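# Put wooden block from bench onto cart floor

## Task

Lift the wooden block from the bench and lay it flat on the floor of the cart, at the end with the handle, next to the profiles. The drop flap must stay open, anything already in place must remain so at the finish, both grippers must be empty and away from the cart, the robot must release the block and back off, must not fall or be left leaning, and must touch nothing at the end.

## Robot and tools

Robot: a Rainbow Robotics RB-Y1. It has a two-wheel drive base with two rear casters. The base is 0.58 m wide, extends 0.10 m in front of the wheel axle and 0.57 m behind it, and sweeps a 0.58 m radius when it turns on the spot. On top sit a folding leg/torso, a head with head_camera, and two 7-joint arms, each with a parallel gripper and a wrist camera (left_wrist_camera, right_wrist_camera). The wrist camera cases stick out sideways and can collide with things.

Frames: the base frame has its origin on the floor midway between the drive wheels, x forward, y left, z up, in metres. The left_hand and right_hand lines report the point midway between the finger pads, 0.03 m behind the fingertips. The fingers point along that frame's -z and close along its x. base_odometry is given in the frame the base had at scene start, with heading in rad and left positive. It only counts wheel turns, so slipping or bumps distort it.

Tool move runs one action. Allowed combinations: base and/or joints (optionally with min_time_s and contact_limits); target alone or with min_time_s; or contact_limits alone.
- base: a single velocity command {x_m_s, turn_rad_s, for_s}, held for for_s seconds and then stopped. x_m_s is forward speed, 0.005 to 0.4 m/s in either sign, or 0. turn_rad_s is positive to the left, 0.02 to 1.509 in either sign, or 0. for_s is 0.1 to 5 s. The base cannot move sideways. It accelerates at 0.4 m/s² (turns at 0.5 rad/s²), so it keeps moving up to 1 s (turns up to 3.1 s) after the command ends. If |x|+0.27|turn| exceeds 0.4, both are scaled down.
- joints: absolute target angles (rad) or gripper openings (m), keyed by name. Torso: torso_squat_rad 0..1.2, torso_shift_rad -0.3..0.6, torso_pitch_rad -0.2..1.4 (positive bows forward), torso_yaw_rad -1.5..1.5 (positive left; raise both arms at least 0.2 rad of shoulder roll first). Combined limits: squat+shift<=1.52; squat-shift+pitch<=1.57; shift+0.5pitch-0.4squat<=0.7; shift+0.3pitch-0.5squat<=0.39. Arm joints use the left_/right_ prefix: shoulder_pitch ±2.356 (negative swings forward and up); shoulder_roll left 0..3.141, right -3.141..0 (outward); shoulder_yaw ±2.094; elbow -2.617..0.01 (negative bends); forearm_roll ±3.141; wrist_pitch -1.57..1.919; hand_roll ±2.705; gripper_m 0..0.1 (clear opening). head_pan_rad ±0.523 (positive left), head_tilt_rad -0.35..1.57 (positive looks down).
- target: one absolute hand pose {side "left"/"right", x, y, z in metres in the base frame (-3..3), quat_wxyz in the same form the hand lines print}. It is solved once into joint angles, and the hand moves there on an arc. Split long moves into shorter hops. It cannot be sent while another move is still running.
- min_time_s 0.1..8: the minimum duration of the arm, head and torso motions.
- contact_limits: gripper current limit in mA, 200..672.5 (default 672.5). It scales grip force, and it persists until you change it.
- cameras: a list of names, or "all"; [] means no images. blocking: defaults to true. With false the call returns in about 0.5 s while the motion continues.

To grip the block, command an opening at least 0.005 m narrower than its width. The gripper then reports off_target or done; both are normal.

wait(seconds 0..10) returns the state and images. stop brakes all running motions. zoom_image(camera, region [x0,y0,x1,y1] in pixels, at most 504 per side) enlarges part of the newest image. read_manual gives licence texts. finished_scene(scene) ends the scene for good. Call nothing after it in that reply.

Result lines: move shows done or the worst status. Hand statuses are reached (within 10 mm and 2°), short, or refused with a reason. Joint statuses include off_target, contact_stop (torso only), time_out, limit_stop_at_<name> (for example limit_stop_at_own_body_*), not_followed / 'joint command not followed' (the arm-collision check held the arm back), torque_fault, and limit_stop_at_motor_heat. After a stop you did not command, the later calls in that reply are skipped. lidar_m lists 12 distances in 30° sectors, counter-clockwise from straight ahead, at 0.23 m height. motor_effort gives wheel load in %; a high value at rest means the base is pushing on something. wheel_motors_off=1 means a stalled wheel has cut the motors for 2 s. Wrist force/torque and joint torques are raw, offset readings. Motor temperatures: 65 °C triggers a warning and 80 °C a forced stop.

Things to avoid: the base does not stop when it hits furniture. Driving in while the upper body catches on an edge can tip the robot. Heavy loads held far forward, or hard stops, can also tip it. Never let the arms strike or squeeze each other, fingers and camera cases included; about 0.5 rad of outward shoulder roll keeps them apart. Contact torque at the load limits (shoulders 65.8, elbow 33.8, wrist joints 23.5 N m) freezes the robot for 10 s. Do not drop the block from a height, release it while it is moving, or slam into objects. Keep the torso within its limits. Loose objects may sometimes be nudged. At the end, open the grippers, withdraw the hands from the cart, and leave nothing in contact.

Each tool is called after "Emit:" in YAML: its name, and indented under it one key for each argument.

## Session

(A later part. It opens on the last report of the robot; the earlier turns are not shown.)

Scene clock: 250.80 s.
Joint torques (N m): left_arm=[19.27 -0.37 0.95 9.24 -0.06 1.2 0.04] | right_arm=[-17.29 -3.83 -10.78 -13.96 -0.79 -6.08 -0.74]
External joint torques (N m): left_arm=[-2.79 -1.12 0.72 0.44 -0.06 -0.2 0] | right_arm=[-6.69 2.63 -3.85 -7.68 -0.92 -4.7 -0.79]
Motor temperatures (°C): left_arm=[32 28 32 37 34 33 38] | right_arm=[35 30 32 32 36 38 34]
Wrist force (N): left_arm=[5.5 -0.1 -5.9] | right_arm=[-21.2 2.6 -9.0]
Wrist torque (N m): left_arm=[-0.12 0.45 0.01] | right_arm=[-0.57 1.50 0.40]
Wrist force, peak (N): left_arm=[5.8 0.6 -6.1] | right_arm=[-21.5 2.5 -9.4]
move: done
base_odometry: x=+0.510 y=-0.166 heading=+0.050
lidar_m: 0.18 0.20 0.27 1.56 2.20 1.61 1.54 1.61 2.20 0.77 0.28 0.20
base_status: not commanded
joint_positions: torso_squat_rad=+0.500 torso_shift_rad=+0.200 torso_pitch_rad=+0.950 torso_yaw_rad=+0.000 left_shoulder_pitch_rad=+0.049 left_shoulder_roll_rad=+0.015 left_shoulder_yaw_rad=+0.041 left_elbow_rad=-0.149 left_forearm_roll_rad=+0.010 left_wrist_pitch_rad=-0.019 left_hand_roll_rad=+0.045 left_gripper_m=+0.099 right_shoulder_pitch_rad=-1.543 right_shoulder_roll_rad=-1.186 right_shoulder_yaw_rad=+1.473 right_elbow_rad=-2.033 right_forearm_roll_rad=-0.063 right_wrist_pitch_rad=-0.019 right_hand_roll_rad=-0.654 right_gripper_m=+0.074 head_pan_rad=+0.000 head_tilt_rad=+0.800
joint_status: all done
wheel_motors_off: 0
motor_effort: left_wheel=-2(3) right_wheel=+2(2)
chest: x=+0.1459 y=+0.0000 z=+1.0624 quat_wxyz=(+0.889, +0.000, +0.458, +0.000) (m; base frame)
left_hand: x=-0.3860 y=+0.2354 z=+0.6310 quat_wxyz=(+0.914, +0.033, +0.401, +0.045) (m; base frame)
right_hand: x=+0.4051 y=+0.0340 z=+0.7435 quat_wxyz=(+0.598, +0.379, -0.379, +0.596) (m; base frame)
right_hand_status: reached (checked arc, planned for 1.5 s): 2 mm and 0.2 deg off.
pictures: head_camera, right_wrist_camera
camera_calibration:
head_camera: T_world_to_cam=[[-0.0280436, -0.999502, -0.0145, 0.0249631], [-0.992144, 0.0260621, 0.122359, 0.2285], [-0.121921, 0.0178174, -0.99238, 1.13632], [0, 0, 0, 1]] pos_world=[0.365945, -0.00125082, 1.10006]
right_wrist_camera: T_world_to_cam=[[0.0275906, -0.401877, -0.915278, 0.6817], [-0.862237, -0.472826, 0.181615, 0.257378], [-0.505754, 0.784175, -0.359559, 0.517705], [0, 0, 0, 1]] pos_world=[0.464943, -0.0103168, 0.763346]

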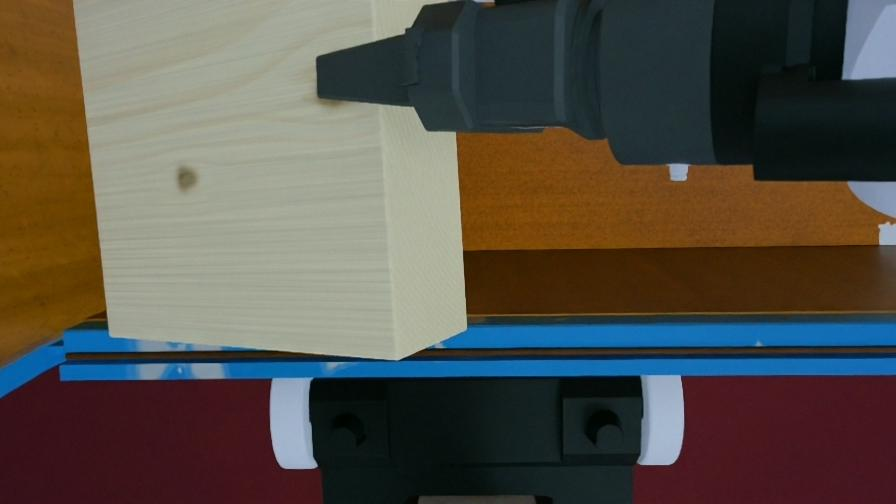

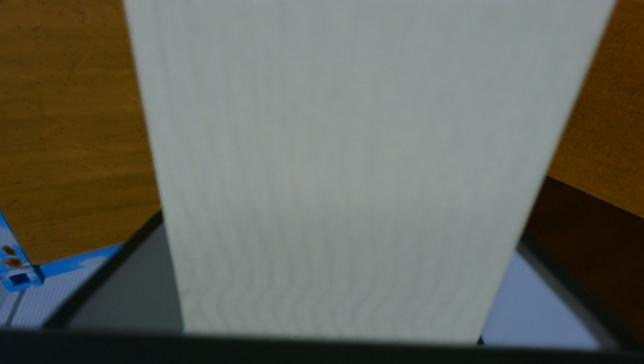

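Emit:
move:
  target: {"side":"right","x":0.394,"y":0.035,"z":0.745,"quat_wxyz":[0.6051,0.3743,-0.3855,0.5875]}
  min_time_s: 1.5
  cameras: []

Emit:
move:
  target: {"side":"right","x":0.394,"y":0.035,"z":0.70,"quat_wxyz":[0.6051,0.3743,-0.3855,0.5875]}
  min_time_s: 1.5
  cameras: ["head_camera","right_wrist_camera"]

Scene clock: 256.87 s.
Joint torques (N m): left_arm=[19.84 0.03 0.83 9.3 0.05 1.22 0.01] | right_arm=[-12.69 -3.42 -13.43 -16.09 -0.05 -5.86 -0.28]
External joint torques (N m): left_arm=[-2.22 -0.72 0.6 0.51 0.06 -0.18 -0.03] | right_arm=[-2.9 3 -6.85 -9.37 -0.25 -4.46 -0.33]
Motor temperatures (°C): left_arm=[32 28 32 37 34 33 38] | right_arm=[35 30 32 33 36 38 34]
Wrist force (N): left_arm=[5.3 0.0 -5.6] | right_arm=[-21.1 2.3 -9.3]
Wrist torque (N m): left_arm=[-0.19 0.38 0.02] | right_arm=[-0.56 1.54 0.43]
Wrist force, peak (N): left_arm=[6.1 -0.2 -6.1] | right_arm=[-21.6 2.4 -9.5]
move: done
base_odometry: x=+0.510 y=-0.166 heading=+0.050
lidar_m: 0.18 0.19 0.28 1.56 2.21 1.62 1.54 1.61 2.19 0.75 0.28 0.20
base_status: not commanded
joint_positions: torso_squat_rad=+0.500 torso_shift_rad=+0.200 torso_pitch_rad=+0.950 torso_yaw_rad=+0.000 left_shoulder_pitch_rad=+0.049 left_shoulder_roll_rad=+0.015 left_shoulder_yaw_rad=+0.041 left_elbow_rad=-0.149 left_forearm_roll_rad=+0.010 left_wrist_pitch_rad=-0.019 left_hand_roll_rad=+0.045 left_gripper_m=+0.099 right_shoulder_pitch_rad=-1.468 right_shoulder_roll_rad=-1.186 right_shoulder_yaw_rad=+1.425 right_elbow_rad=-2.076 right_forearm_roll_rad=-0.048 right_wrist_pitch_rad=+0.034 right_hand_roll_rad=-0.635 right_gripper_m=+0.074 head_pan_rad=+0.000 head_tilt_rad=+0.800
joint_status: all done
wheel_motors_off: 0
motor_effort: left_wheel=-1(3) right_wheel=+0(2)
chest: x=+0.1459 y=+0.0000 z=+1.0624 quat_wxyz=(+0.889, +0.000, +0.458, +0.000) (m; base frame)
left_hand: x=-0.3860 y=+0.2354 z=+0.6310 quat_wxyz=(+0.914, +0.033, +0.401, +0.045) (m; base frame)
right_hand: x=+0.3949 y=+0.0337 z=+0.7437 quat_wxyz=(+0.606, +0.374, -0.382, +0.589) (m; base frame)
right_hand_status: reached (checked arc, planned for 1.5 s): 2 mm and 0.5 deg off.
pictures: none
No camera images: "cameras" was empty.

Scene clock: 258.70 s.
Joint torques (N m): left_arm=[19.52 -0.01 0.85 9.35 -0.16 1.15 -0.03] | right_arm=[-12.61 -0.44 -12.75 -14.86 -0.53 -6.31 -0.16]
External joint torques (N m): left_arm=[-2.54 -0.77 0.62 0.55 -0.15 -0.24 -0.07] | right_arm=[-3.22 5.6 -6.65 -8.09 -0.63 -4.87 -0.2]
Motor temperatures (°C): left_arm=[32 28 32 37 34 33 38] | right_arm=[35 30 32 33 36 38 34]
Wrist force (N): left_arm=[6.5 0.5 -5.6] | right_arm=[-21.1 2.6 -9.1]
Wrist torque (N m): left_arm=[-0.19 0.56 0.05] | right_arm=[-0.61 1.49 0.44]
Wrist force, peak (N): left_arm=[6.5 1.1 -5.8] | right_arm=[-22.1 2.3 -9.5]
move: done
base_odometry: x=+0.510 y=-0.166 heading=+0.050
lidar_m: 0.18 0.20 0.27 1.56 2.22 1.60 1.53 1.61 2.19 0.76 0.28 0.19
base_status: not commanded
joint_positions: torso_squat_rad=+0.500 torso_shift_rad=+0.200 torso_pitch_rad=+0.950 torso_yaw_rad=+0.000 left_shoulder_pitch_rad=+0.049 left_shoulder_roll_rad=+0.015 left_shoulder_yaw_rad=+0.041 left_elbow_rad=-0.149 left_forearm_roll_rad=+0.010 left_wrist_pitch_rad=-0.019 left_hand_roll_rad=+0.045 left_gripper_m=+0.099 right_shoulder_pitch_rad=-1.373 right_shoulder_roll_rad=-1.089 right_shoulder_yaw_rad=+1.391 right_elbow_rad=-1.896 right_forearm_roll_rad=-0.001 right_wrist_pitch_rad=-0.058 right_hand_roll_rad=-0.593 right_gripper_m=+0.074 head_pan_rad=+0.000 head_tilt_rad=+0.800
joint_status: all done
wheel_motors_off: 0
motor_effort: left_wheel=-2(3) right_wheel=+2(2)
chest: x=+0.1459 y=+0.0000 z=+1.0624 quat_wxyz=(+0.889, +0.000, +0.458, +0.000) (m; base frame)
left_hand: x=-0.3860 y=+0.2354 z=+0.6310 quat_wxyz=(+0.914, +0.033, +0.401, +0.045) (m; base frame)
right_hand: x=+0.3940 y=+0.0333 z=+0.6984 quat_wxyz=(+0.607, +0.372, -0.383, +0.588) (m; base frame)
right_hand_status: reached (checked arc, planned for 1.5 s): 2 mm and 0.4 deg off.
pictures: head_camera, right_wrist_camera
camera_calibration:
head_camera: T_world_to_cam=[[-0.0280436, -0.999502, -0.0145, 0.0249659], [-0.992144, 0.0260621, 0.122359, 0.228599], [-0.121921, 0.0178174, -0.99238, 1.13633], [0, 0, 0, 1]] pos_world=[0.366045, -0.00125082, 1.10006]
right_wrist_camera: T_world_to_cam=[[0.0157124, -0.405342, -0.91403, 0.64447], [-0.875379, -0.447329, 0.183327, 0.258878], [-0.483182, 0.797242, -0.361856, 0.488681], [0, 0, 0, 1]] pos_world=[0.452613, -0.0125625, 0.718438]

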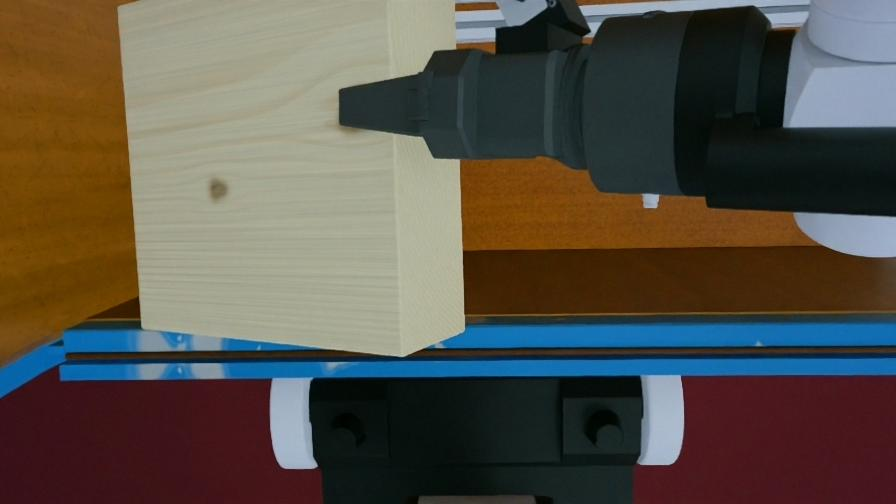

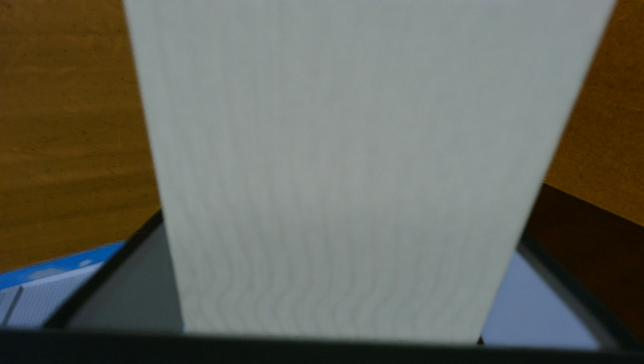

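Emit:
move:
  target: {"side":"right","x":0.40,"y":0.035,"z":0.63,"quat_wxyz":[0.6051,0.3743,-0.3855,0.5875]}
  min_time_s: 2
  cameras: []

Emit:
move:
  target: {"side":"right","x":0.40,"y":0.035,"z":0.56,"quat_wxyz":[0.6051,0.3743,-0.3855,0.5875]}
  min_time_s: 2
  cameras: ["head_camera","right_wrist_camera"]

Scene clock: 263.67 s.
Joint torques (N m): left_arm=[19.54 -0.08 1.19 9.3 -0.02 1.21 -0.06] | right_arm=[-5.11 -8.79 1.86 -1.41 5.16 2.72 3.99]
External joint torques (N m): left_arm=[-2.51 -0.85 0.96 0.51 -0.02 -0.18 -0.1] | right_arm=[4.35 -3.72 7.2 4.83 5.24 4.24 3.95]
Motor temperatures (°C): left_arm=[32 28 32 37 34 33 38] | right_arm=[35 30 32 33 36 38 34]
Wrist force (N): left_arm=[5.7 1.0 -6.0] | right_arm=[3.4 -3.8 -1.2]
Wrist torque (N m): left_arm=[-0.29 0.48 0.12] | right_arm=[-0.43 -3.95 -3.93]
Wrist force, peak (N): left_arm=[6.0 1.0 -6.5] | right_arm=[2.9 -33.1 27.0]
move: done
base_odometry: x=+0.510 y=-0.166 heading=+0.050
lidar_m: 0.18 0.18 0.27 1.55 2.22 1.60 1.54 1.61 2.18 0.76 0.28 0.19
base_status: not commanded
joint_positions: torso_squat_rad=+0.500 torso_shift_rad=+0.200 torso_pitch_rad=+0.950 torso_yaw_rad=+0.000 left_shoulder_pitch_rad=+0.049 left_shoulder_roll_rad=+0.015 left_shoulder_yaw_rad=+0.041 left_elbow_rad=-0.149 left_forearm_roll_rad=+0.010 left_wrist_pitch_rad=-0.019 left_hand_roll_rad=+0.045 left_gripper_m=+0.099 right_shoulder_pitch_rad=-1.308 right_shoulder_roll_rad=-0.912 right_shoulder_yaw_rad=+1.365 right_elbow_rad=-1.541 right_forearm_roll_rad=+0.027 right_wrist_pitch_rad=-0.259 right_hand_roll_rad=-0.535 right_gripper_m=+0.082 head_pan_rad=+0.000 head_tilt_rad=+0.800
joint_status: all done
wheel_motors_off: 0
motor_effort: left_wheel=-6(15) right_wheel=-1(3)
chest: x=+0.1458 y=-0.0001 z=+1.0626 quat_wxyz=(+0.889, +0.000, +0.457, +0.000) (m; base frame)
left_hand: x=-0.3859 y=+0.2354 z=+0.6309 quat_wxyz=(+0.914, +0.033, +0.401, +0.045) (m; base frame)
right_hand: x=+0.4009 y=+0.0362 z=+0.6319 quat_wxyz=(+0.605, +0.375, -0.387, +0.586) (m; base frame)
right_hand_status: reached (checked arc, planned for 2.0 s): 2 mm and 0.2 deg off.
pictures: none
No camera images: "cameras" was empty.

Scene clock: 266.00 s.
Joint torques (N m): left_arm=[19.75 -0.34 1.2 9.2 -0.04 1.13 0.02] | right_arm=[-7.99 -1.49 -6.37 -4.57 -0.16 -1.66 0.18]
External joint torques (N m): left_arm=[-2.3 -1.1 0.97 0.41 -0.04 -0.26 -0.02] | right_arm=[1.38 1.95 -2.31 0.33 0.1 -0.1 0.14]
Motor temperatures (°C): left_arm=[32 28 32 37 34 33 38] | right_arm=[35 30 32 32 36 38 34]
Wrist force (N): left_arm=[5.4 1.1 -6.0] | right_arm=[-5.1 1.7 -1.2]
Wrist torque (N m): left_arm=[-0.31 0.44 0.05] | right_arm=[-0.26 -0.16 -0.14]
Wrist force, peak (N): left_arm=[5.9 0.4 -6.5] | right_arm=[-4.9 -24.8 24.0]
move: done
base_odometry: x=+0.510 y=-0.166 heading=+0.050
lidar_m: 0.18 0.19 0.26 1.56 2.21 1.62 1.54 1.61 2.19 0.76 0.28 0.20
base_status: not commanded
joint_positions: torso_squat_rad=+0.500 torso_shift_rad=+0.200 torso_pitch_rad=+0.950 torso_yaw_rad=+0.000 left_shoulder_pitch_rad=+0.049 left_shoulder_roll_rad=+0.015 left_shoulder_yaw_rad=+0.041 left_elbow_rad=-0.149 left_forearm_roll_rad=+0.010 left_wrist_pitch_rad=-0.019 left_hand_roll_rad=+0.045 left_gripper_m=+0.099 right_shoulder_pitch_rad=-1.272 right_shoulder_roll_rad=-0.687 right_shoulder_yaw_rad=+1.354 right_elbow_rad=-1.078 right_forearm_roll_rad=+0.033 right_wrist_pitch_rad=-0.500 right_hand_roll_rad=-0.458 right_gripper_m=+0.050 head_pan_rad=+0.000 head_tilt_rad=+0.800
joint_status: all done
wheel_motors_off: 0
on_its_own: right_gripper_m moved -0.032 to your old target +0.050
motor_effort: left_wheel=-1(13) right_wheel=+0(5)
chest: x=+0.1458 y=+0.0000 z=+1.0625 quat_wxyz=(+0.889, +0.000, +0.457, +0.000) (m; base frame)
left_hand: x=-0.3860 y=+0.2354 z=+0.6310 quat_wxyz=(+0.914, +0.033, +0.401, +0.045) (m; base frame)
right_hand: x=+0.3998 y=+0.0349 z=+0.5602 quat_wxyz=(+0.606, +0.373, -0.385, +0.588) (m; base frame)
right_hand_status: reached (checked arc, planned for 2.0 s): 0 mm and 0.2 deg off.
pictures: head_camera, right_wrist_camera
camera_calibration:
head_camera: T_world_to_cam=[[-0.0280378, -0.999502, -0.0145099, 0.024972], [-0.99218, 0.0260604, 0.122064, 0.228713], [-0.121625, 0.0178189, -0.992416, 1.13644], [0, 0, 0, 1]] pos_world=[0.365844, -0.00125082, 1.10026]
right_wrist_camera: T_world_to_cam=[[0.0171626, -0.402432, -0.915289, 0.518649], [-0.875369, -0.448401, 0.180738, 0.291432], [-0.483151, 0.798114, -0.359972, 0.439218], [0, 0, 0, 1]] pos_world=[0.458418, -0.0111468, 0.580147]

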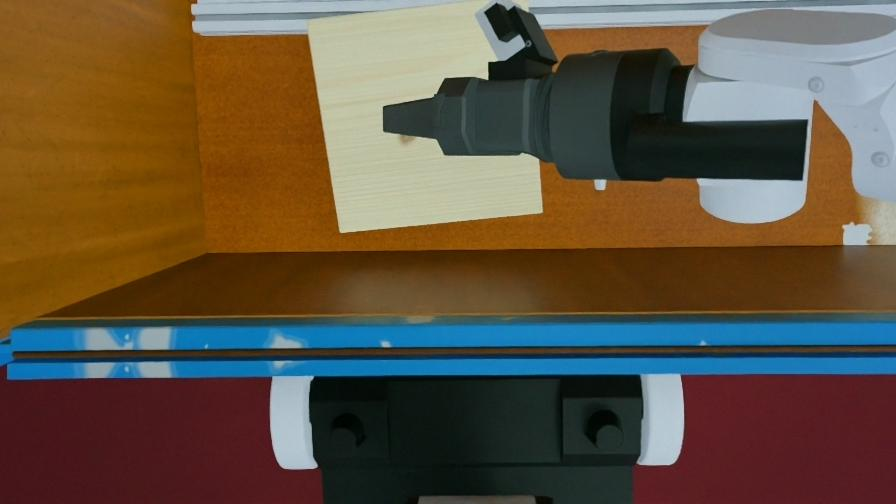

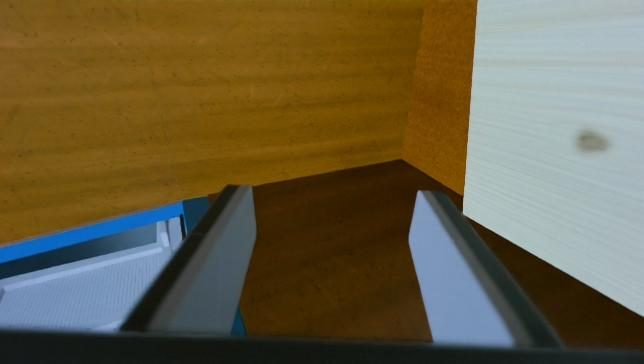

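Emit:
move:
  target: {"side":"right","x":0.40,"y":-0.02,"z":0.66,"quat_wxyz":[0.6051,0.3743,-0.3855,0.5875]}
  min_time_s: 2

Emit:
zoom_image:
  camera: "head_camera"
  region: [180, 0, 600, 300]

Scene clock: 274.47 s.
Joint torques (N m): left_arm=[19.58 0.27 0.8 9.06 -0.07 1.25 0.09] | right_arm=[-7.24 -8.75 -7.2 -7 -0.48 -1.5 -0.34]
External joint torques (N m): left_arm=[-2.47 -0.49 0.57 0.27 -0.07 -0.14 0.05] | right_arm=[1.06 -0.8 -1.69 -1.18 -0.33 0 -0.39]
Motor temperatures (°C): left_arm=[32 28 32 37 34 33 38] | right_arm=[35 30 32 32 36 38 34]
Wrist force (N): left_arm=[5.7 0.1 -4.9] | right_arm=[-5.3 1.4 -1.4]
Wrist torque (N m): left_arm=[-0.14 0.46 0.03] | right_arm=[-0.19 -0.18 -0.11]
Wrist force, peak (N): left_arm=[6.4 0.7 -6.0] | right_arm=[-5.4 2.1 -1.2]
move: done
base_odometry: x=+0.510 y=-0.166 heading=+0.050
lidar_m: 0.18 0.20 0.28 1.56 2.20 1.60 1.53 1.61 2.20 0.78 0.27 0.19
base_status: not commanded
joint_positions: torso_squat_rad=+0.500 torso_shift_rad=+0.200 torso_pitch_rad=+0.950 torso_yaw_rad=+0.000 left_shoulder_pitch_rad=+0.049 left_shoulder_roll_rad=+0.015 left_shoulder_yaw_rad=+0.041 left_elbow_rad=-0.149 left_forearm_roll_rad=+0.010 left_wrist_pitch_rad=-0.019 left_hand_roll_rad=+0.045 left_gripper_m=+0.099 right_shoulder_pitch_rad=-1.258 right_shoulder_roll_rad=-1.120 right_shoulder_yaw_rad=+1.333 right_elbow_rad=-1.695 right_forearm_roll_rad=+0.024 right_wrist_pitch_rad=-0.326 right_hand_roll_rad=-0.537 right_gripper_m=+0.050 head_pan_rad=+0.000 head_tilt_rad=+0.800
joint_status: all done
wheel_motors_off: 0
motor_effort: left_wheel=+0(1) right_wheel=+1(3)
chest: x=+0.1458 y=+0.0000 z=+1.0625 quat_wxyz=(+0.889, +0.000, +0.457, +0.000) (m; base frame)
left_hand: x=-0.3860 y=+0.2354 z=+0.6310 quat_wxyz=(+0.914, +0.033, +0.401, +0.045) (m; base frame)
right_hand: x=+0.3996 y=-0.0200 z=+0.6603 quat_wxyz=(+0.602, +0.379, -0.387, +0.587) (m; base frame)
right_hand_status: reached (checked arc, planned for 2.0 s): 1 mm and 0.8 deg off.
pictures: head_camera, left_wrist_camera, right_wrist_camera
camera_calibration:
head_camera: T_world_to_cam=[[-0.0280378, -0.999502, -0.0145099, 0.024972], [-0.99218, 0.0260604, 0.122064, 0.228713], [-0.121625, 0.0178189, -0.992416, 1.13644], [0, 0, 0, 1]] pos_world=[0.365844, -0.00125082, 1.10026]
left_wrist_camera: T_world_to_cam=[[0.665873, 0.135566, -0.733645, 0.687452], [0.406748, -0.890321, 0.204656, 0.266537], [-0.625435, -0.434683, -0.647982, 0.342267], [0, 0, 0, 1]] pos_world=[-0.352104, 0.292886, 0.671581]
right_wrist_camera: T_world_to_cam=[[0.0177981, -0.388185, -0.92141, 0.592223], [-0.872135, -0.456686, 0.175553, 0.250473], [-0.488942, 0.800469, -0.346678, 0.512507], [0, 0, 0, 1]] pos_world=[0.458492, -0.0659669, 0.679383]

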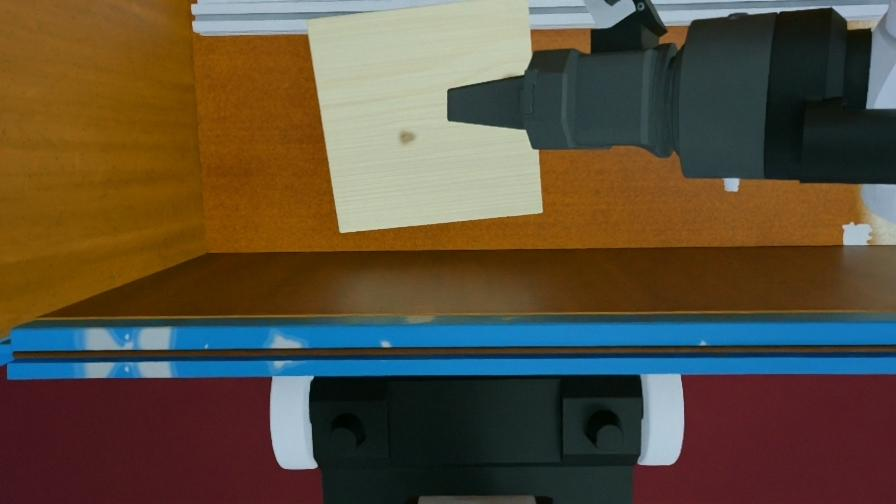

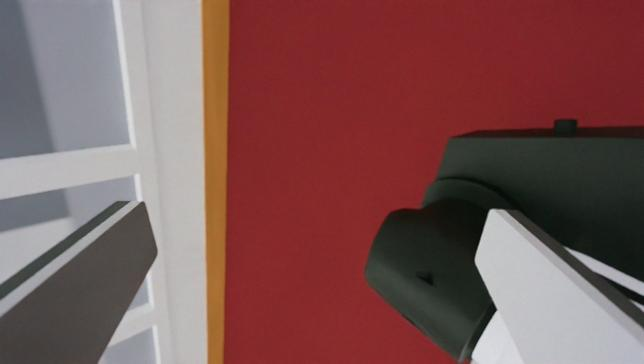

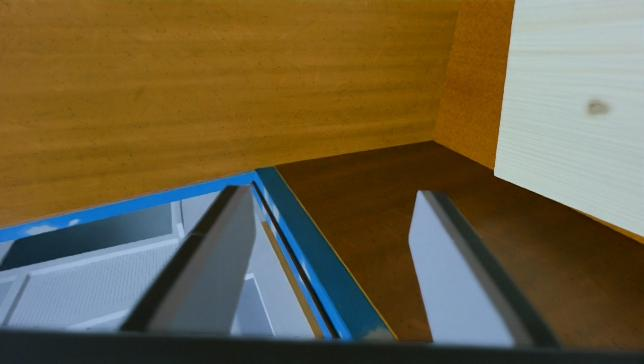

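Scaled by 1.200 from the camera's 896x504 image, which has a finer 1280x720 frame.

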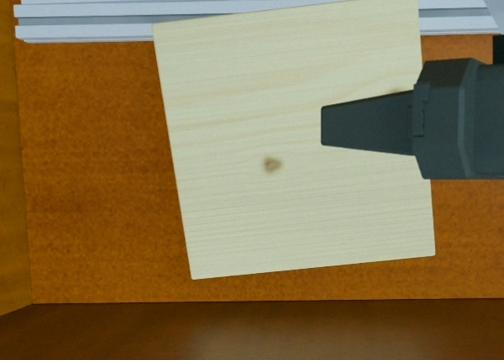

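Emit:
move:
  target: {"side":"right","x":0.40,"y":-0.04,"z":0.80,"quat_wxyz":[0.5963,0.3799,-0.3799,0.5963]}
  min_time_s: 2.5
  cameras: []

Emit:
move:
  base: {"x_m_s":-0.15,"for_s":4}
  joints: {"torso_squat_rad":0.2,"torso_shift_rad":0.2,"head_tilt_rad":0.3}
  cameras: ["head_camera","right_wrist_camera"]

Emit:
zoom_image:
  camera: "head_camera"
  region: [200, 0, 704, 404]

Scene clock: 280.10 s.
Joint torques (N m): left_arm=[19.69 0.02 1.27 9.12 -0.04 1.14 0] | right_arm=[-10.52 -10.46 -4.95 -6.85 0.02 -1.13 -0.27]
External joint torques (N m): left_arm=[-2.37 -0.74 1.04 0.33 -0.04 -0.25 -0.04] | right_arm=[-2.34 -0.9 1.53 -1.34 0.09 0.1 -0.32]
Motor temperatures (°C): left_arm=[32 28 32 37 34 33 38] | right_arm=[35 30 32 32 36 37 34]
Wrist force (N): left_arm=[5.3 0.8 -5.5] | right_arm=[-4.8 1.9 -1.3]
Wrist torque (N m): left_arm=[-0.24 0.41 0.01] | right_arm=[-0.28 -0.13 -0.12]
Wrist force, peak (N): left_arm=[6.4 -0.1 -6.0] | right_arm=[-5.5 2.1 -1.9]
move: done
base_odometry: x=+0.510 y=-0.166 heading=+0.050
lidar_m: 0.18 0.20 0.28 1.54 2.20 1.60 1.54 1.61 2.19 0.77 0.28 0.19
base_status: not commanded
joint_positions: torso_squat_rad=+0.500 torso_shift_rad=+0.200 torso_pitch_rad=+0.950 torso_yaw_rad=+0.000 left_shoulder_pitch_rad=+0.049 left_shoulder_roll_rad=+0.015 left_shoulder_yaw_rad=+0.041 left_elbow_rad=-0.149 left_forearm_roll_rad=+0.010 left_wrist_pitch_rad=-0.019 left_hand_roll_rad=+0.045 left_gripper_m=+0.099 right_shoulder_pitch_rad=-1.474 right_shoulder_roll_rad=-1.539 right_shoulder_yaw_rad=+1.388 right_elbow_rad=-2.252 right_forearm_roll_rad=+0.037 right_wrist_pitch_rad=-0.158 right_hand_roll_rad=-0.779 right_gripper_m=+0.050 head_pan_rad=+0.000 head_tilt_rad=+0.800
joint_status: all done
wheel_motors_off: 0
motor_effort: left_wheel=+0(1) right_wheel=+1(2)
chest: x=+0.1458 y=+0.0000 z=+1.0625 quat_wxyz=(+0.889, +0.000, +0.457, +0.000) (m; base frame)
left_hand: x=-0.3860 y=+0.2354 z=+0.6310 quat_wxyz=(+0.914, +0.033, +0.401, +0.045) (m; base frame)
right_hand: x=+0.4001 y=-0.0401 z=+0.7999 quat_wxyz=(+0.597, +0.380, -0.381, +0.595) (m; base frame)
right_hand_status: reached (checked arc, planned for 2.5 s): 0 mm and 0.2 deg off.
pictures: none
No camera images: "cameras" was empty.

Scene clock: 284.93 s.
Joint torques (N m): left_arm=[19.55 -0.26 0.72 9.17 -0.18 1.28 0.02] | right_arm=[-10.16 -10.53 -5.76 -6.12 0.18 -1.27 -0.18]
External joint torques (N m): left_arm=[-2.51 -1.02 0.49 0.38 -0.18 -0.11 -0.02] | right_arm=[-1.99 -0.97 0.72 -0.61 0.25 -0.03 -0.22]
Motor temperatures (°C): left_arm=[32 28 32 37 34 33 38] | right_arm=[35 30 32 32 36 37 34]
Wrist force (N): left_arm=[5.8 0.8 -5.5] | right_arm=[-4.9 1.4 -1.4]
Wrist torque (N m): left_arm=[-0.22 0.46 0.08] | right_arm=[-0.22 -0.16 -0.13]
Wrist force, peak (N): left_arm=[6.4 0.9 -6.7] | right_arm=[-5.2 1.9 -2.0]
move: done
base_odometry: x=-0.089 y=-0.195 heading=+0.048
lidar_m: 0.79 0.83 1.78 3.82 1.35 0.98 0.94 0.97 1.35 3.58 1.12 0.82
base_status: done (sent for 4 of 4 s)
joint_positions: torso_squat_rad=+0.200 torso_shift_rad=+0.200 torso_pitch_rad=+0.950 torso_yaw_rad=+0.000 left_shoulder_pitch_rad=+0.049 left_shoulder_roll_rad=+0.015 left_shoulder_yaw_rad=+0.041 left_elbow_rad=-0.149 left_forearm_roll_rad=+0.010 left_wrist_pitch_rad=-0.019 left_hand_roll_rad=+0.045 left_gripper_m=+0.099 right_shoulder_pitch_rad=-1.474 right_shoulder_roll_rad=-1.539 right_shoulder_yaw_rad=+1.389 right_elbow_rad=-2.253 right_forearm_roll_rad=+0.037 right_wrist_pitch_rad=-0.158 right_hand_roll_rad=-0.779 right_gripper_m=+0.050 head_pan_rad=+0.000 head_tilt_rad=+0.300
joint_status: all done
wheel_motors_off: 0
motor_effort: left_wheel=-16(30) right_wheel=+15(34)
chest: x=+0.1600 y=+0.0001 z=+1.1328 quat_wxyz=(+0.889, +0.000, +0.457, +0.000) (m; base frame)
left_hand: x=-0.3718 y=+0.2354 z=+0.7013 quat_wxyz=(+0.914, +0.033, +0.401, +0.045) (m; base frame)
right_hand: x=+0.4143 y=-0.0401 z=+0.8703 quat_wxyz=(+0.597, +0.380, -0.381, +0.595) (m; base frame)
pictures: head_camera, right_wrist_camera
camera_calibration:
head_camera: T_world_to_cam=[[-0.0176497, -0.999502, -0.0261764, 0.0372693], [-0.929225, 0.026062, -0.368594, 0.817227], [0.369092, 0.0178182, -0.929222, 0.965473], [0, 0, 0, 1]] pos_world=[0.403697, -0.00125082, 1.19934]
right_wrist_camera: T_world_to_cam=[[0.0289239, -0.396579, -0.917545, 0.769359], [-0.862709, -0.473536, 0.177476, 0.2111], [-0.504873, 0.78644, -0.355829, 0.622507], [0, 0, 0, 1]] pos_world=[0.474152, -0.0844897, 0.889962]

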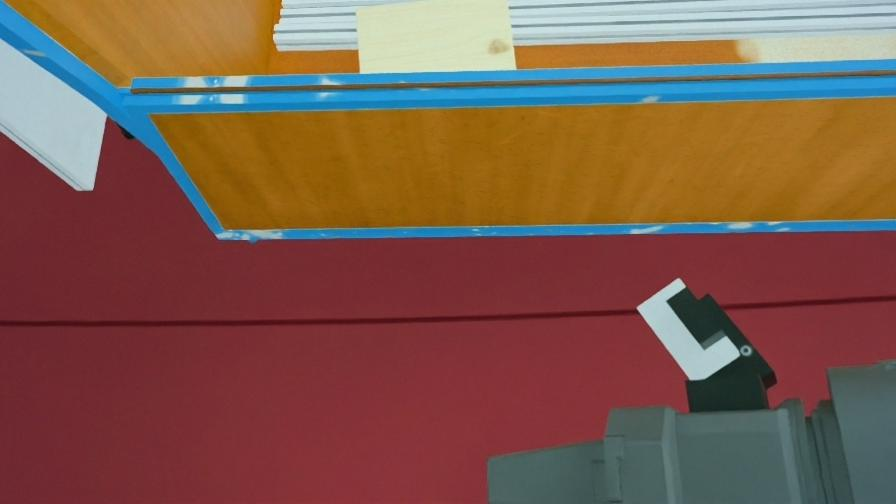

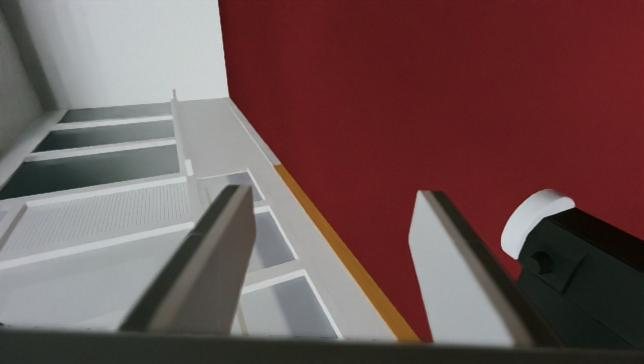

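Scaled by 1.000.

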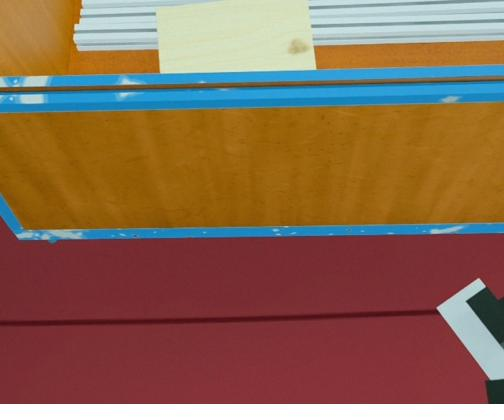

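Emit:
move:
  joints: {"torso_squat_rad":0.1,"torso_shift_rad":0.1,"torso_pitch_rad":0.5,"head_tilt_rad":0.4}
  cameras: ["head_camera"]

Emit:
zoom_image:
  camera: "head_camera"
  region: [250, 0, 600, 300]

Scene clock: 288.30 s.
Joint torques (N m): left_arm=[10.81 -0.26 1.18 5.25 0.04 0.54 0.03] | right_arm=[-12.99 -9.35 -8.24 -2.77 0.01 -0.6 -0.15]
External joint torques (N m): left_arm=[-1.85 -1.06 1.02 0.06 0.04 -0.09 0.01] | right_arm=[-1.24 -0.83 0.72 -0.69 0.24 -0.07 -0.19]
Motor temperatures (°C): left_arm=[32 28 32 37 34 33 38] | right_arm=[35 30 32 32 36 37 34]
Wrist force (N): left_arm=[2.8 0.8 -7.5] | right_arm=[-3.9 4.0 -1.0]
Wrist torque (N m): left_arm=[-0.23 0.30 0.08] | right_arm=[-0.34 -0.08 -0.09]
Wrist force, peak (N): left_arm=[6.2 0.8 -6.4] | right_arm=[-4.4 4.8 -1.1]
move: done
base_odometry: x=-0.089 y=-0.195 heading=+0.048
lidar_m: 0.78 0.82 1.78 3.83 1.36 0.97 0.94 0.98 1.35 3.57 1.12 0.82
base_status: not commanded
joint_positions: torso_squat_rad=+0.100 torso_shift_rad=+0.100 torso_pitch_rad=+0.500 torso_yaw_rad=+0.000 left_shoulder_pitch_rad=+0.049 left_shoulder_roll_rad=+0.015 left_shoulder_yaw_rad=+0.041 left_elbow_rad=-0.149 left_forearm_roll_rad=+0.010 left_wrist_pitch_rad=-0.019 left_hand_roll_rad=+0.045 left_gripper_m=+0.099 right_shoulder_pitch_rad=-1.475 right_shoulder_roll_rad=-1.539 right_shoulder_yaw_rad=+1.389 right_elbow_rad=-2.253 right_forearm_roll_rad=+0.037 right_wrist_pitch_rad=-0.158 right_hand_roll_rad=-0.779 right_gripper_m=+0.050 head_pan_rad=+0.000 head_tilt_rad=+0.400
joint_status: all done
wheel_motors_off: 0
motor_effort: left_wheel=-15(18) right_wheel=+16(19)
chest: x=-0.0101 y=+0.0001 z=+1.2451 quat_wxyz=(+0.969, +0.000, +0.247, +0.000) (m; base frame)
left_hand: x=-0.3012 y=+0.2354 z=+0.6251 quat_wxyz=(+0.981, +0.022, +0.187, +0.051) (m; base frame)
right_hand: x=+0.3331 y=-0.0400 z=+1.1193 quat_wxyz=(+0.496, +0.237, -0.505, +0.665) (m; base frame)
pictures: head_camera
camera_calibration:
head_camera: T_world_to_cam=[[-0.00760105, -0.999502, -0.0306386, 0.0431198], [-0.74648, 0.0260586, -0.664898, 1.06765], [0.665365, 0.0178172, -0.746306, 0.927628], [0, 0, 0, 1]] pos_world=[0.180096, -0.00125083, 1.40349]

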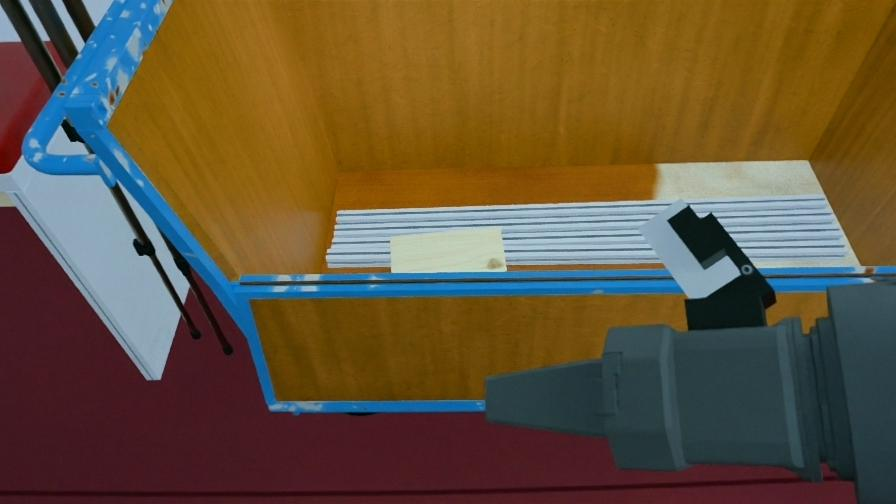

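Scaled by 1.440 from the camera's 896x504 image, which has a finer 1280x720 frame.

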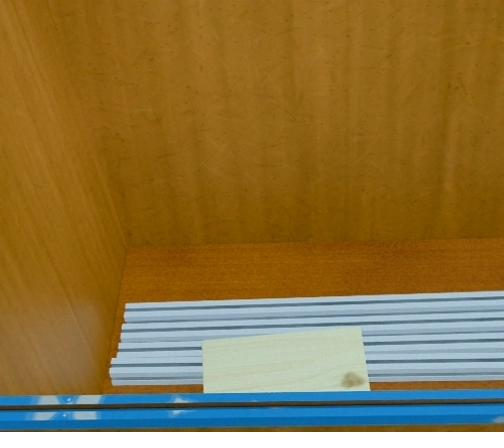

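Emit:
move:
  joints: {"torso_squat_rad":0.2,"torso_shift_rad":0.2,"torso_pitch_rad":0.95,"head_tilt_rad":0.5,"right_gripper_m":0.0}
  cameras: []

Emit:
move:
  base: {"x_m_s":0.15,"for_s":3.8}
  cameras: []

Emit:
move:
  target: {"side":"right","x":0.53,"y":-0.02,"z":0.72,"quat_wxyz":[0.683,0.183,-0.183,0.683]}
  min_time_s: 3

Scene clock: 315.40 s.
Joint torques (N m): left_arm=[19.45 -0.05 0.86 9.06 -0.01 1.2 0.06] | right_arm=[-9.16 -10.01 -6.12 -6 0.1 -1.28 -0.31]
External joint torques (N m): left_arm=[-2.6 -0.8 0.63 0.27 -0.01 -0.19 0.02] | right_arm=[-0.98 -0.45 0.36 -0.49 0.17 -0.04 -0.35]
Motor temperatures (°C): left_arm=[31 28 32 36 34 33 38] | right_arm=[35 31 32 31 36 37 34]
Wrist force (N): left_arm=[6.0 0.0 -6.2] | right_arm=[-5.0 1.6 -1.1]
Wrist torque (N m): left_arm=[-0.15 0.50 0.04] | right_arm=[-0.23 -0.15 -0.12]
Wrist force, peak (N): left_arm=[3.1 1.3 -8.2] | right_arm=[-4.6 4.3 -1.1]
move: done
base_odometry: x=-0.089 y=-0.195 heading=+0.048
lidar_m: 0.78 0.82 1.79 3.82 1.36 0.98 0.94 0.98 1.34 3.57 1.13 0.82
base_status: not commanded
joint_positions: torso_squat_rad=+0.200 torso_shift_rad=+0.200 torso_pitch_rad=+0.950 torso_yaw_rad=+0.000 left_shoulder_pitch_rad=+0.049 left_shoulder_roll_rad=+0.015 left_shoulder_yaw_rad=+0.041 left_elbow_rad=-0.149 left_forearm_roll_rad=+0.010 left_wrist_pitch_rad=-0.019 left_hand_roll_rad=+0.045 left_gripper_m=+0.099 right_shoulder_pitch_rad=-1.475 right_shoulder_roll_rad=-1.539 right_shoulder_yaw_rad=+1.389 right_elbow_rad=-2.253 right_forearm_roll_rad=+0.037 right_wrist_pitch_rad=-0.158 right_hand_roll_rad=-0.779 right_gripper_m=+0.000 head_pan_rad=+0.000 head_tilt_rad=+0.500
joint_status: all done
wheel_motors_off: 0
motor_effort: left_wheel=-17(18) right_wheel=+15(20)
chest: x=+0.1601 y=+0.0001 z=+1.1328 quat_wxyz=(+0.889, +0.000, +0.457, +0.000) (m; base frame)
left_hand: x=-0.3718 y=+0.2354 z=+0.7013 quat_wxyz=(+0.914, +0.033, +0.401, +0.045) (m; base frame)
right_hand: x=+0.4143 y=-0.0401 z=+0.8702 quat_wxyz=(+0.597, +0.380, -0.381, +0.595) (m; base frame)
pictures: none
No camera images: "cameras" was empty.

Scene clock: 319.93 s.
Joint torques (N m): left_arm=[19.41 -0.21 0.81 9.08 -0.12 1.2 0.01] | right_arm=[-9.14 -10.41 -6.23 -5.97 0.06 -1.29 -0.32]
External joint torques (N m): left_arm=[-2.64 -0.97 0.58 0.29 -0.11 -0.2 -0.03] | right_arm=[-0.96 -0.85 0.25 -0.45 0.13 -0.05 -0.36]
Motor temperatures (°C): left_arm=[32 28 32 36 34 33 38] | right_arm=[35 31 32 31 36 37 34]
Wrist force (N): left_arm=[6.4 0.0 -6.1] | right_arm=[-4.2 1.7 -1.5]
Wrist torque (N m): left_arm=[-0.15 0.55 0.06] | right_arm=[-0.24 -0.08 -0.09]
Wrist force, peak (N): left_arm=[5.9 -0.3 -6.8] | right_arm=[-5.1 1.5 -1.9]
move: done
base_odometry: x=+0.480 y=-0.168 heading=+0.047
lidar_m: 0.21 0.23 0.33 3.98 2.16 1.58 1.51 1.57 2.15 0.88 0.31 0.23
base_status: done (sent for 3.8 of 3.8 s)
joint_positions: torso_squat_rad=+0.200 torso_shift_rad=+0.200 torso_pitch_rad=+0.950 torso_yaw_rad=+0.000 left_shoulder_pitch_rad=+0.049 left_shoulder_roll_rad=+0.015 left_shoulder_yaw_rad=+0.041 left_elbow_rad=-0.149 left_forearm_roll_rad=+0.010 left_wrist_pitch_rad=-0.019 left_hand_roll_rad=+0.045 left_gripper_m=+0.099 right_shoulder_pitch_rad=-1.475 right_shoulder_roll_rad=-1.540 right_shoulder_yaw_rad=+1.389 right_elbow_rad=-2.253 right_forearm_roll_rad=+0.037 right_wrist_pitch_rad=-0.158 right_hand_roll_rad=-0.779 right_gripper_m=+0.000 head_pan_rad=+0.000 head_tilt_rad=+0.500
joint_status: not commanded
wheel_motors_off: 0
motor_effort: left_wheel=-14(29) right_wheel=+14(37)
chest: x=+0.1601 y=+0.0001 z=+1.1328 quat_wxyz=(+0.889, +0.000, +0.457, +0.000) (m; base frame)
left_hand: x=-0.3718 y=+0.2354 z=+0.7013 quat_wxyz=(+0.914, +0.033, +0.401, +0.045) (m; base frame)
right_hand: x=+0.4143 y=-0.0401 z=+0.8702 quat_wxyz=(+0.597, +0.380, -0.381, +0.595) (m; base frame)
pictures: none
No camera images: "cameras" was empty.

Scene clock: 323.27 s.
Joint torques (N m): left_arm=[19.69 -0.06 1.05 9.13 -0.12 1.2 0.02] | right_arm=[-20.27 -2.85 -6.23 -0.23 -0.18 -0.82 0.07]
External joint torques (N m): left_arm=[-2.36 -0.82 0.82 0.33 -0.11 -0.19 -0.02] | right_arm=[-2.34 2.02 1.2 0.67 -0.31 0.17 0.05]
Motor temperatures (°C): left_arm=[32 28 32 36 34 33 38] | right_arm=[35 31 32 31 36 37 34]
Wrist force (N): left_arm=[5.8 0.4 -5.7] | right_arm=[-2.2 1.3 -3.8]
Wrist torque (N m): left_arm=[-0.23 0.45 0.09] | right_arm=[-0.13 0.00 -0.12]
Wrist force, peak (N): left_arm=[6.5 0.6 -6.2] | right_arm=[-5.3 1.8 -1.9]
move: done
base_odometry: x=+0.480 y=-0.168 heading=+0.047
lidar_m: 0.22 0.23 0.31 3.96 2.17 1.57 1.49 1.59 2.16 0.87 0.33 0.24
base_status: not commanded
joint_positions: torso_squat_rad=+0.200 torso_shift_rad=+0.200 torso_pitch_rad=+0.950 torso_yaw_rad=+0.000 left_shoulder_pitch_rad=+0.049 left_shoulder_roll_rad=+0.015 left_shoulder_yaw_rad=+0.041 left_elbow_rad=-0.149 left_forearm_roll_rad=+0.010 left_wrist_pitch_rad=-0.019 left_hand_roll_rad=+0.045 left_gripper_m=+0.099 right_shoulder_pitch_rad=-2.232 right_shoulder_roll_rad=-0.941 right_shoulder_yaw_rad=+2.094 right_elbow_rad=-1.648 right_forearm_roll_rad=-1.399 right_wrist_pitch_rad=+0.214 right_hand_roll_rad=+0.200 right_gripper_m=+0.000 head_pan_rad=+0.000 head_tilt_rad=+0.500
joint_status: all done
wheel_motors_off: 0
motor_effort: left_wheel=-13(14) right_wheel=+14(16)
chest: x=+0.1600 y=+0.0001 z=+1.1328 quat_wxyz=(+0.889, +0.000, +0.457, +0.000) (m; base frame)
left_hand: x=-0.3718 y=+0.2354 z=+0.7013 quat_wxyz=(+0.914, +0.033, +0.401, +0.045) (m; base frame)
right_hand: x=+0.5297 y=-0.0199 z=+0.7201 quat_wxyz=(+0.685, +0.179, -0.186, +0.682) (m; base frame)
right_hand_status: reached (checked arc, planned for 3.0 s): 0 mm and 0.7 deg off.
pictures: head_camera, left_wrist_camera, right_wrist_camera
camera_calibration:
head_camera: T_world_to_cam=[[-0.0224998, -0.999502, -0.0221448, 0.0339338], [-0.983951, 0.0260608, -0.176525, 0.599213], [0.177014, 0.0178176, -0.984047, 1.09733], [0, 0, 0, 1]] pos_world=[0.396117, -0.00125082, 1.18635]
left_wrist_camera: T_world_to_cam=[[0.665868, 0.135578, -0.733648, 0.729569], [0.406757, -0.89032, 0.204646, 0.246384], [-0.625435, -0.434683, -0.647982, 0.396702], [0, 0, 0, 1]] pos_world=[-0.337904, 0.292886, 0.741881]
right_wrist_camera: T_world_to_cam=[[0.0281463, -0.853165, -0.520881, 0.341876], [-0.867002, -0.280184, 0.412072, 0.184088], [-0.497508, 0.440007, -0.747582, 0.882806], [0, 0, 0, 1]] pos_world=[0.589185, -0.0451857, 0.762189]

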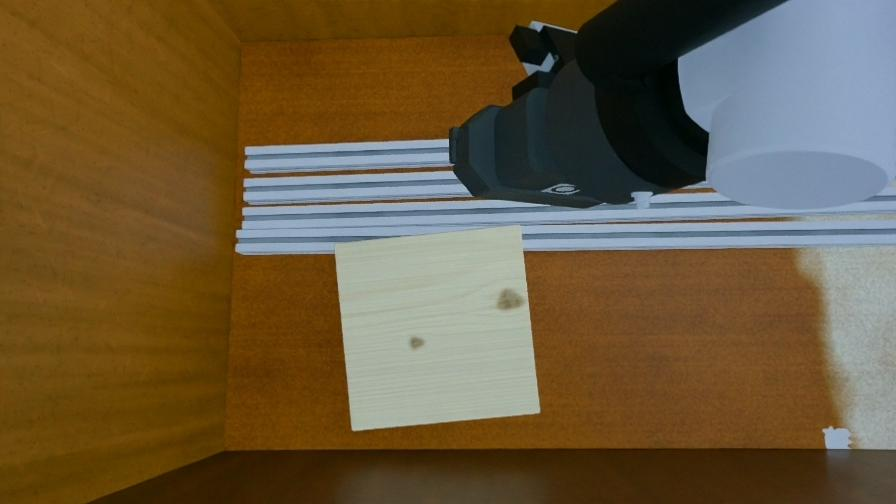

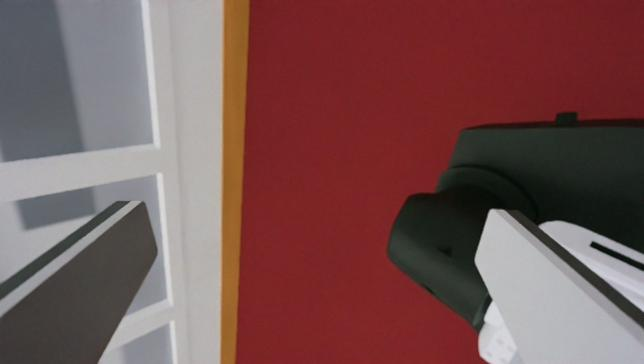

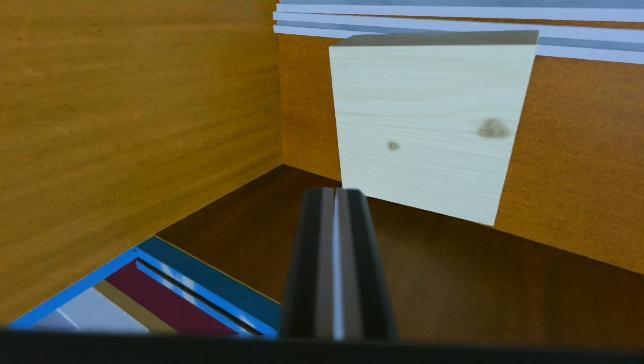

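Emit:
zoom_image:
  camera: "right_wrist_camera"
  region: [250, 0, 644, 240]

Emit:
zoom_image:
  camera: "head_camera"
  region: [200, 180, 600, 480]

Scaled by 1.279 from the camera's 644x364 image, which has a finer 1265x715 frame.

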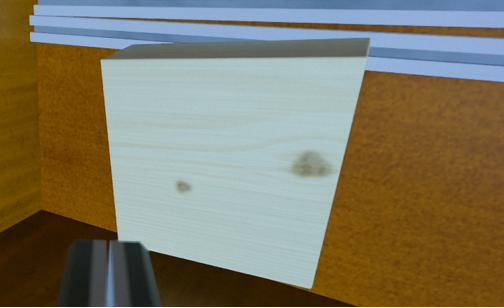

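Scaled by 1.260 from the camera's 896x504 image, which has a finer 1280x720 frame.

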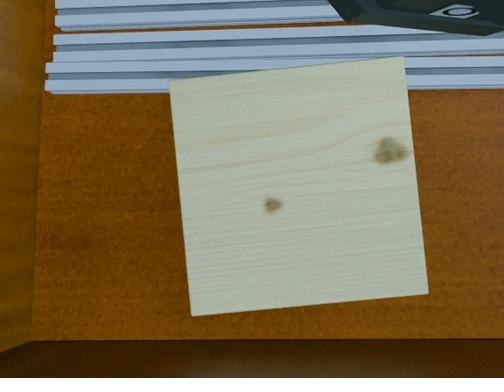

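Emit:
move:
  target: {"side":"right","x":0.63,"y":-0.02,"z":0.72,"quat_wxyz":[0.683,0.183,-0.183,0.683]}
  min_time_s: 2
  cameras: []

Emit:
move:
  joints: {"torso_squat_rad":0.7,"torso_shift_rad":0.27}
  min_time_s: 3
  cameras: ["head_camera"]

Scene clock: 332.40 s.
Joint torques (N m): left_arm=[19.71 0.1 0.85 9.12 -0.16 1.24 0.09] | right_arm=[-20.28 -4.73 -9.29 0.7 -0.56 -0.46 0.22]
External joint torques (N m): left_arm=[-2.34 -0.66 0.62 0.33 -0.16 -0.15 0.05] | right_arm=[0.44 1.37 -1.76 0.71 -0.25 0.04 0.19]
Motor temperatures (°C): left_arm=[32 28 32 36 34 33 38] | right_arm=[35 30 32 31 36 37 34]
Wrist force (N): left_arm=[5.5 0.4 -5.0] | right_arm=[-2.2 1.2 -3.9]
Wrist torque (N m): left_arm=[-0.20 0.42 0.03] | right_arm=[-0.16 0.00 -0.09]
Wrist force, peak (N): left_arm=[5.8 1.6 -6.7] | right_arm=[-2.8 1.2 -4.6]
move: done
base_odometry: x=+0.480 y=-0.168 heading=+0.047
lidar_m: 0.21 0.23 0.32 3.95 2.16 1.57 1.50 1.58 2.14 0.86 0.33 0.23
base_status: not commanded
joint_positions: torso_squat_rad=+0.200 torso_shift_rad=+0.200 torso_pitch_rad=+0.950 torso_yaw_rad=+0.000 left_shoulder_pitch_rad=+0.049 left_shoulder_roll_rad=+0.015 left_shoulder_yaw_rad=+0.041 left_elbow_rad=-0.149 left_forearm_roll_rad=+0.010 left_wrist_pitch_rad=-0.019 left_hand_roll_rad=+0.045 left_gripper_m=+0.099 right_shoulder_pitch_rad=-2.048 right_shoulder_roll_rad=-0.829 right_shoulder_yaw_rad=+1.697 right_elbow_rad=-1.087 right_forearm_roll_rad=-2.091 right_wrist_pitch_rad=+0.596 right_hand_roll_rad=+1.119 right_gripper_m=+0.000 head_pan_rad=+0.000 head_tilt_rad=+0.500
joint_status: all done
wheel_motors_off: 0
motor_effort: left_wheel=-14(15) right_wheel=+14(16)
chest: x=+0.1600 y=+0.0001 z=+1.1328 quat_wxyz=(+0.889, +0.000, +0.457, +0.000) (m; base frame)
left_hand: x=-0.3718 y=+0.2354 z=+0.7013 quat_wxyz=(+0.914, +0.033, +0.401, +0.045) (m; base frame)
right_hand: x=+0.6297 y=-0.0201 z=+0.7201 quat_wxyz=(+0.683, +0.182, -0.184, +0.683) (m; base frame)
right_hand_status: reached (checked arc, planned for 2.0 s): 0 mm and 0.2 deg off.
pictures: none
No camera images: "cameras" was empty.

Scene clock: 335.70 s.
Joint torques (N m): left_arm=[19.75 0.04 0.96 9.04 -0.1 0.99 -0.01] | right_arm=[-20.59 -4.68 -9.47 0.39 -0.61 -0.38 0.23]
External joint torques (N m): left_arm=[-2.31 -0.72 0.73 0.24 -0.09 -0.4 -0.06] | right_arm=[0.12 1.42 -1.94 0.4 -0.3 0.12 0.21]
Motor temperatures (°C): left_arm=[32 28 32 36 34 33 38] | right_arm=[35 30 32 31 36 37 34]
Wrist force (N): left_arm=[4.9 0.4 -5.2] | right_arm=[-2.3 1.3 -4.0]
Wrist torque (N m): left_arm=[-0.21 0.36 0.00] | right_arm=[-0.19 0.01 -0.13]
Wrist force, peak (N): left_arm=[6.3 1.0 -6.2] | right_arm=[-2.1 1.9 -4.5]
move: done
base_odometry: x=+0.480 y=-0.168 heading=+0.047
lidar_m: 0.21 0.23 0.32 3.95 2.18 1.57 1.51 1.58 2.15 0.87 0.33 0.23
base_status: not commanded
joint_positions: torso_squat_rad=+0.700 torso_shift_rad=+0.270 torso_pitch_rad=+0.950 torso_yaw_rad=+0.000 left_shoulder_pitch_rad=+0.049 left_shoulder_roll_rad=+0.015 left_shoulder_yaw_rad=+0.041 left_elbow_rad=-0.149 left_forearm_roll_rad=+0.010 left_wrist_pitch_rad=-0.019 left_hand_roll_rad=+0.045 left_gripper_m=+0.099 right_shoulder_pitch_rad=-2.048 right_shoulder_roll_rad=-0.829 right_shoulder_yaw_rad=+1.697 right_elbow_rad=-1.087 right_forearm_roll_rad=-2.091 right_wrist_pitch_rad=+0.596 right_hand_roll_rad=+1.119 right_gripper_m=+0.000 head_pan_rad=+0.000 head_tilt_rad=+0.500
joint_status: all done
wheel_motors_off: 0
motor_effort: left_wheel=-12(13) right_wheel=+14(16)
chest: x=+0.1665 y=+0.0000 z=+0.9765 quat_wxyz=(+0.889, +0.000, +0.457, +0.000) (m; base frame)
left_hand: x=-0.3653 y=+0.2354 z=+0.5449 quat_wxyz=(+0.914, +0.033, +0.401, +0.045) (m; base frame)
right_hand: x=+0.6363 y=-0.0201 z=+0.5637 quat_wxyz=(+0.684, +0.182, -0.184, +0.683) (m; base frame)
pictures: head_camera
camera_calibration:
head_camera: T_world_to_cam=[[-0.022499, -0.999502, -0.0221466, 0.0306182], [-0.983934, 0.0260621, -0.176622, 0.578012], [0.177111, 0.017817, -0.98403, 0.942332], [0, 0, 0, 1]] pos_world=[0.402517, -0.00125081, 1.03005]

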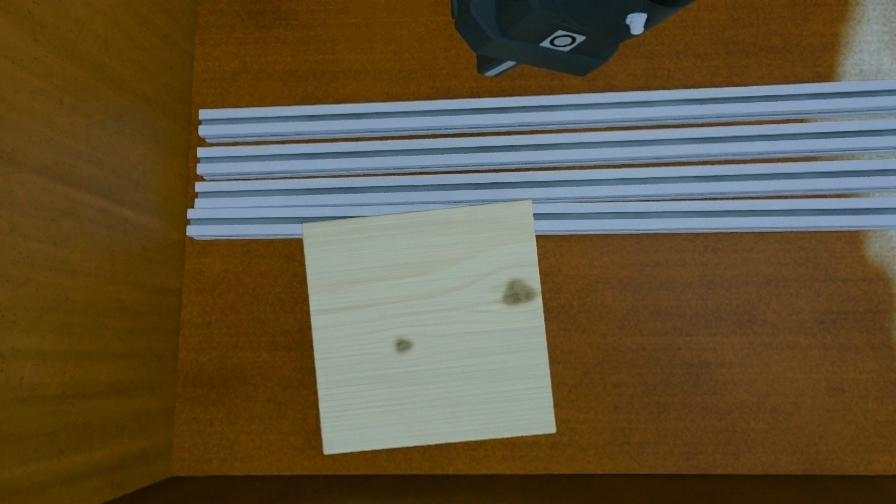

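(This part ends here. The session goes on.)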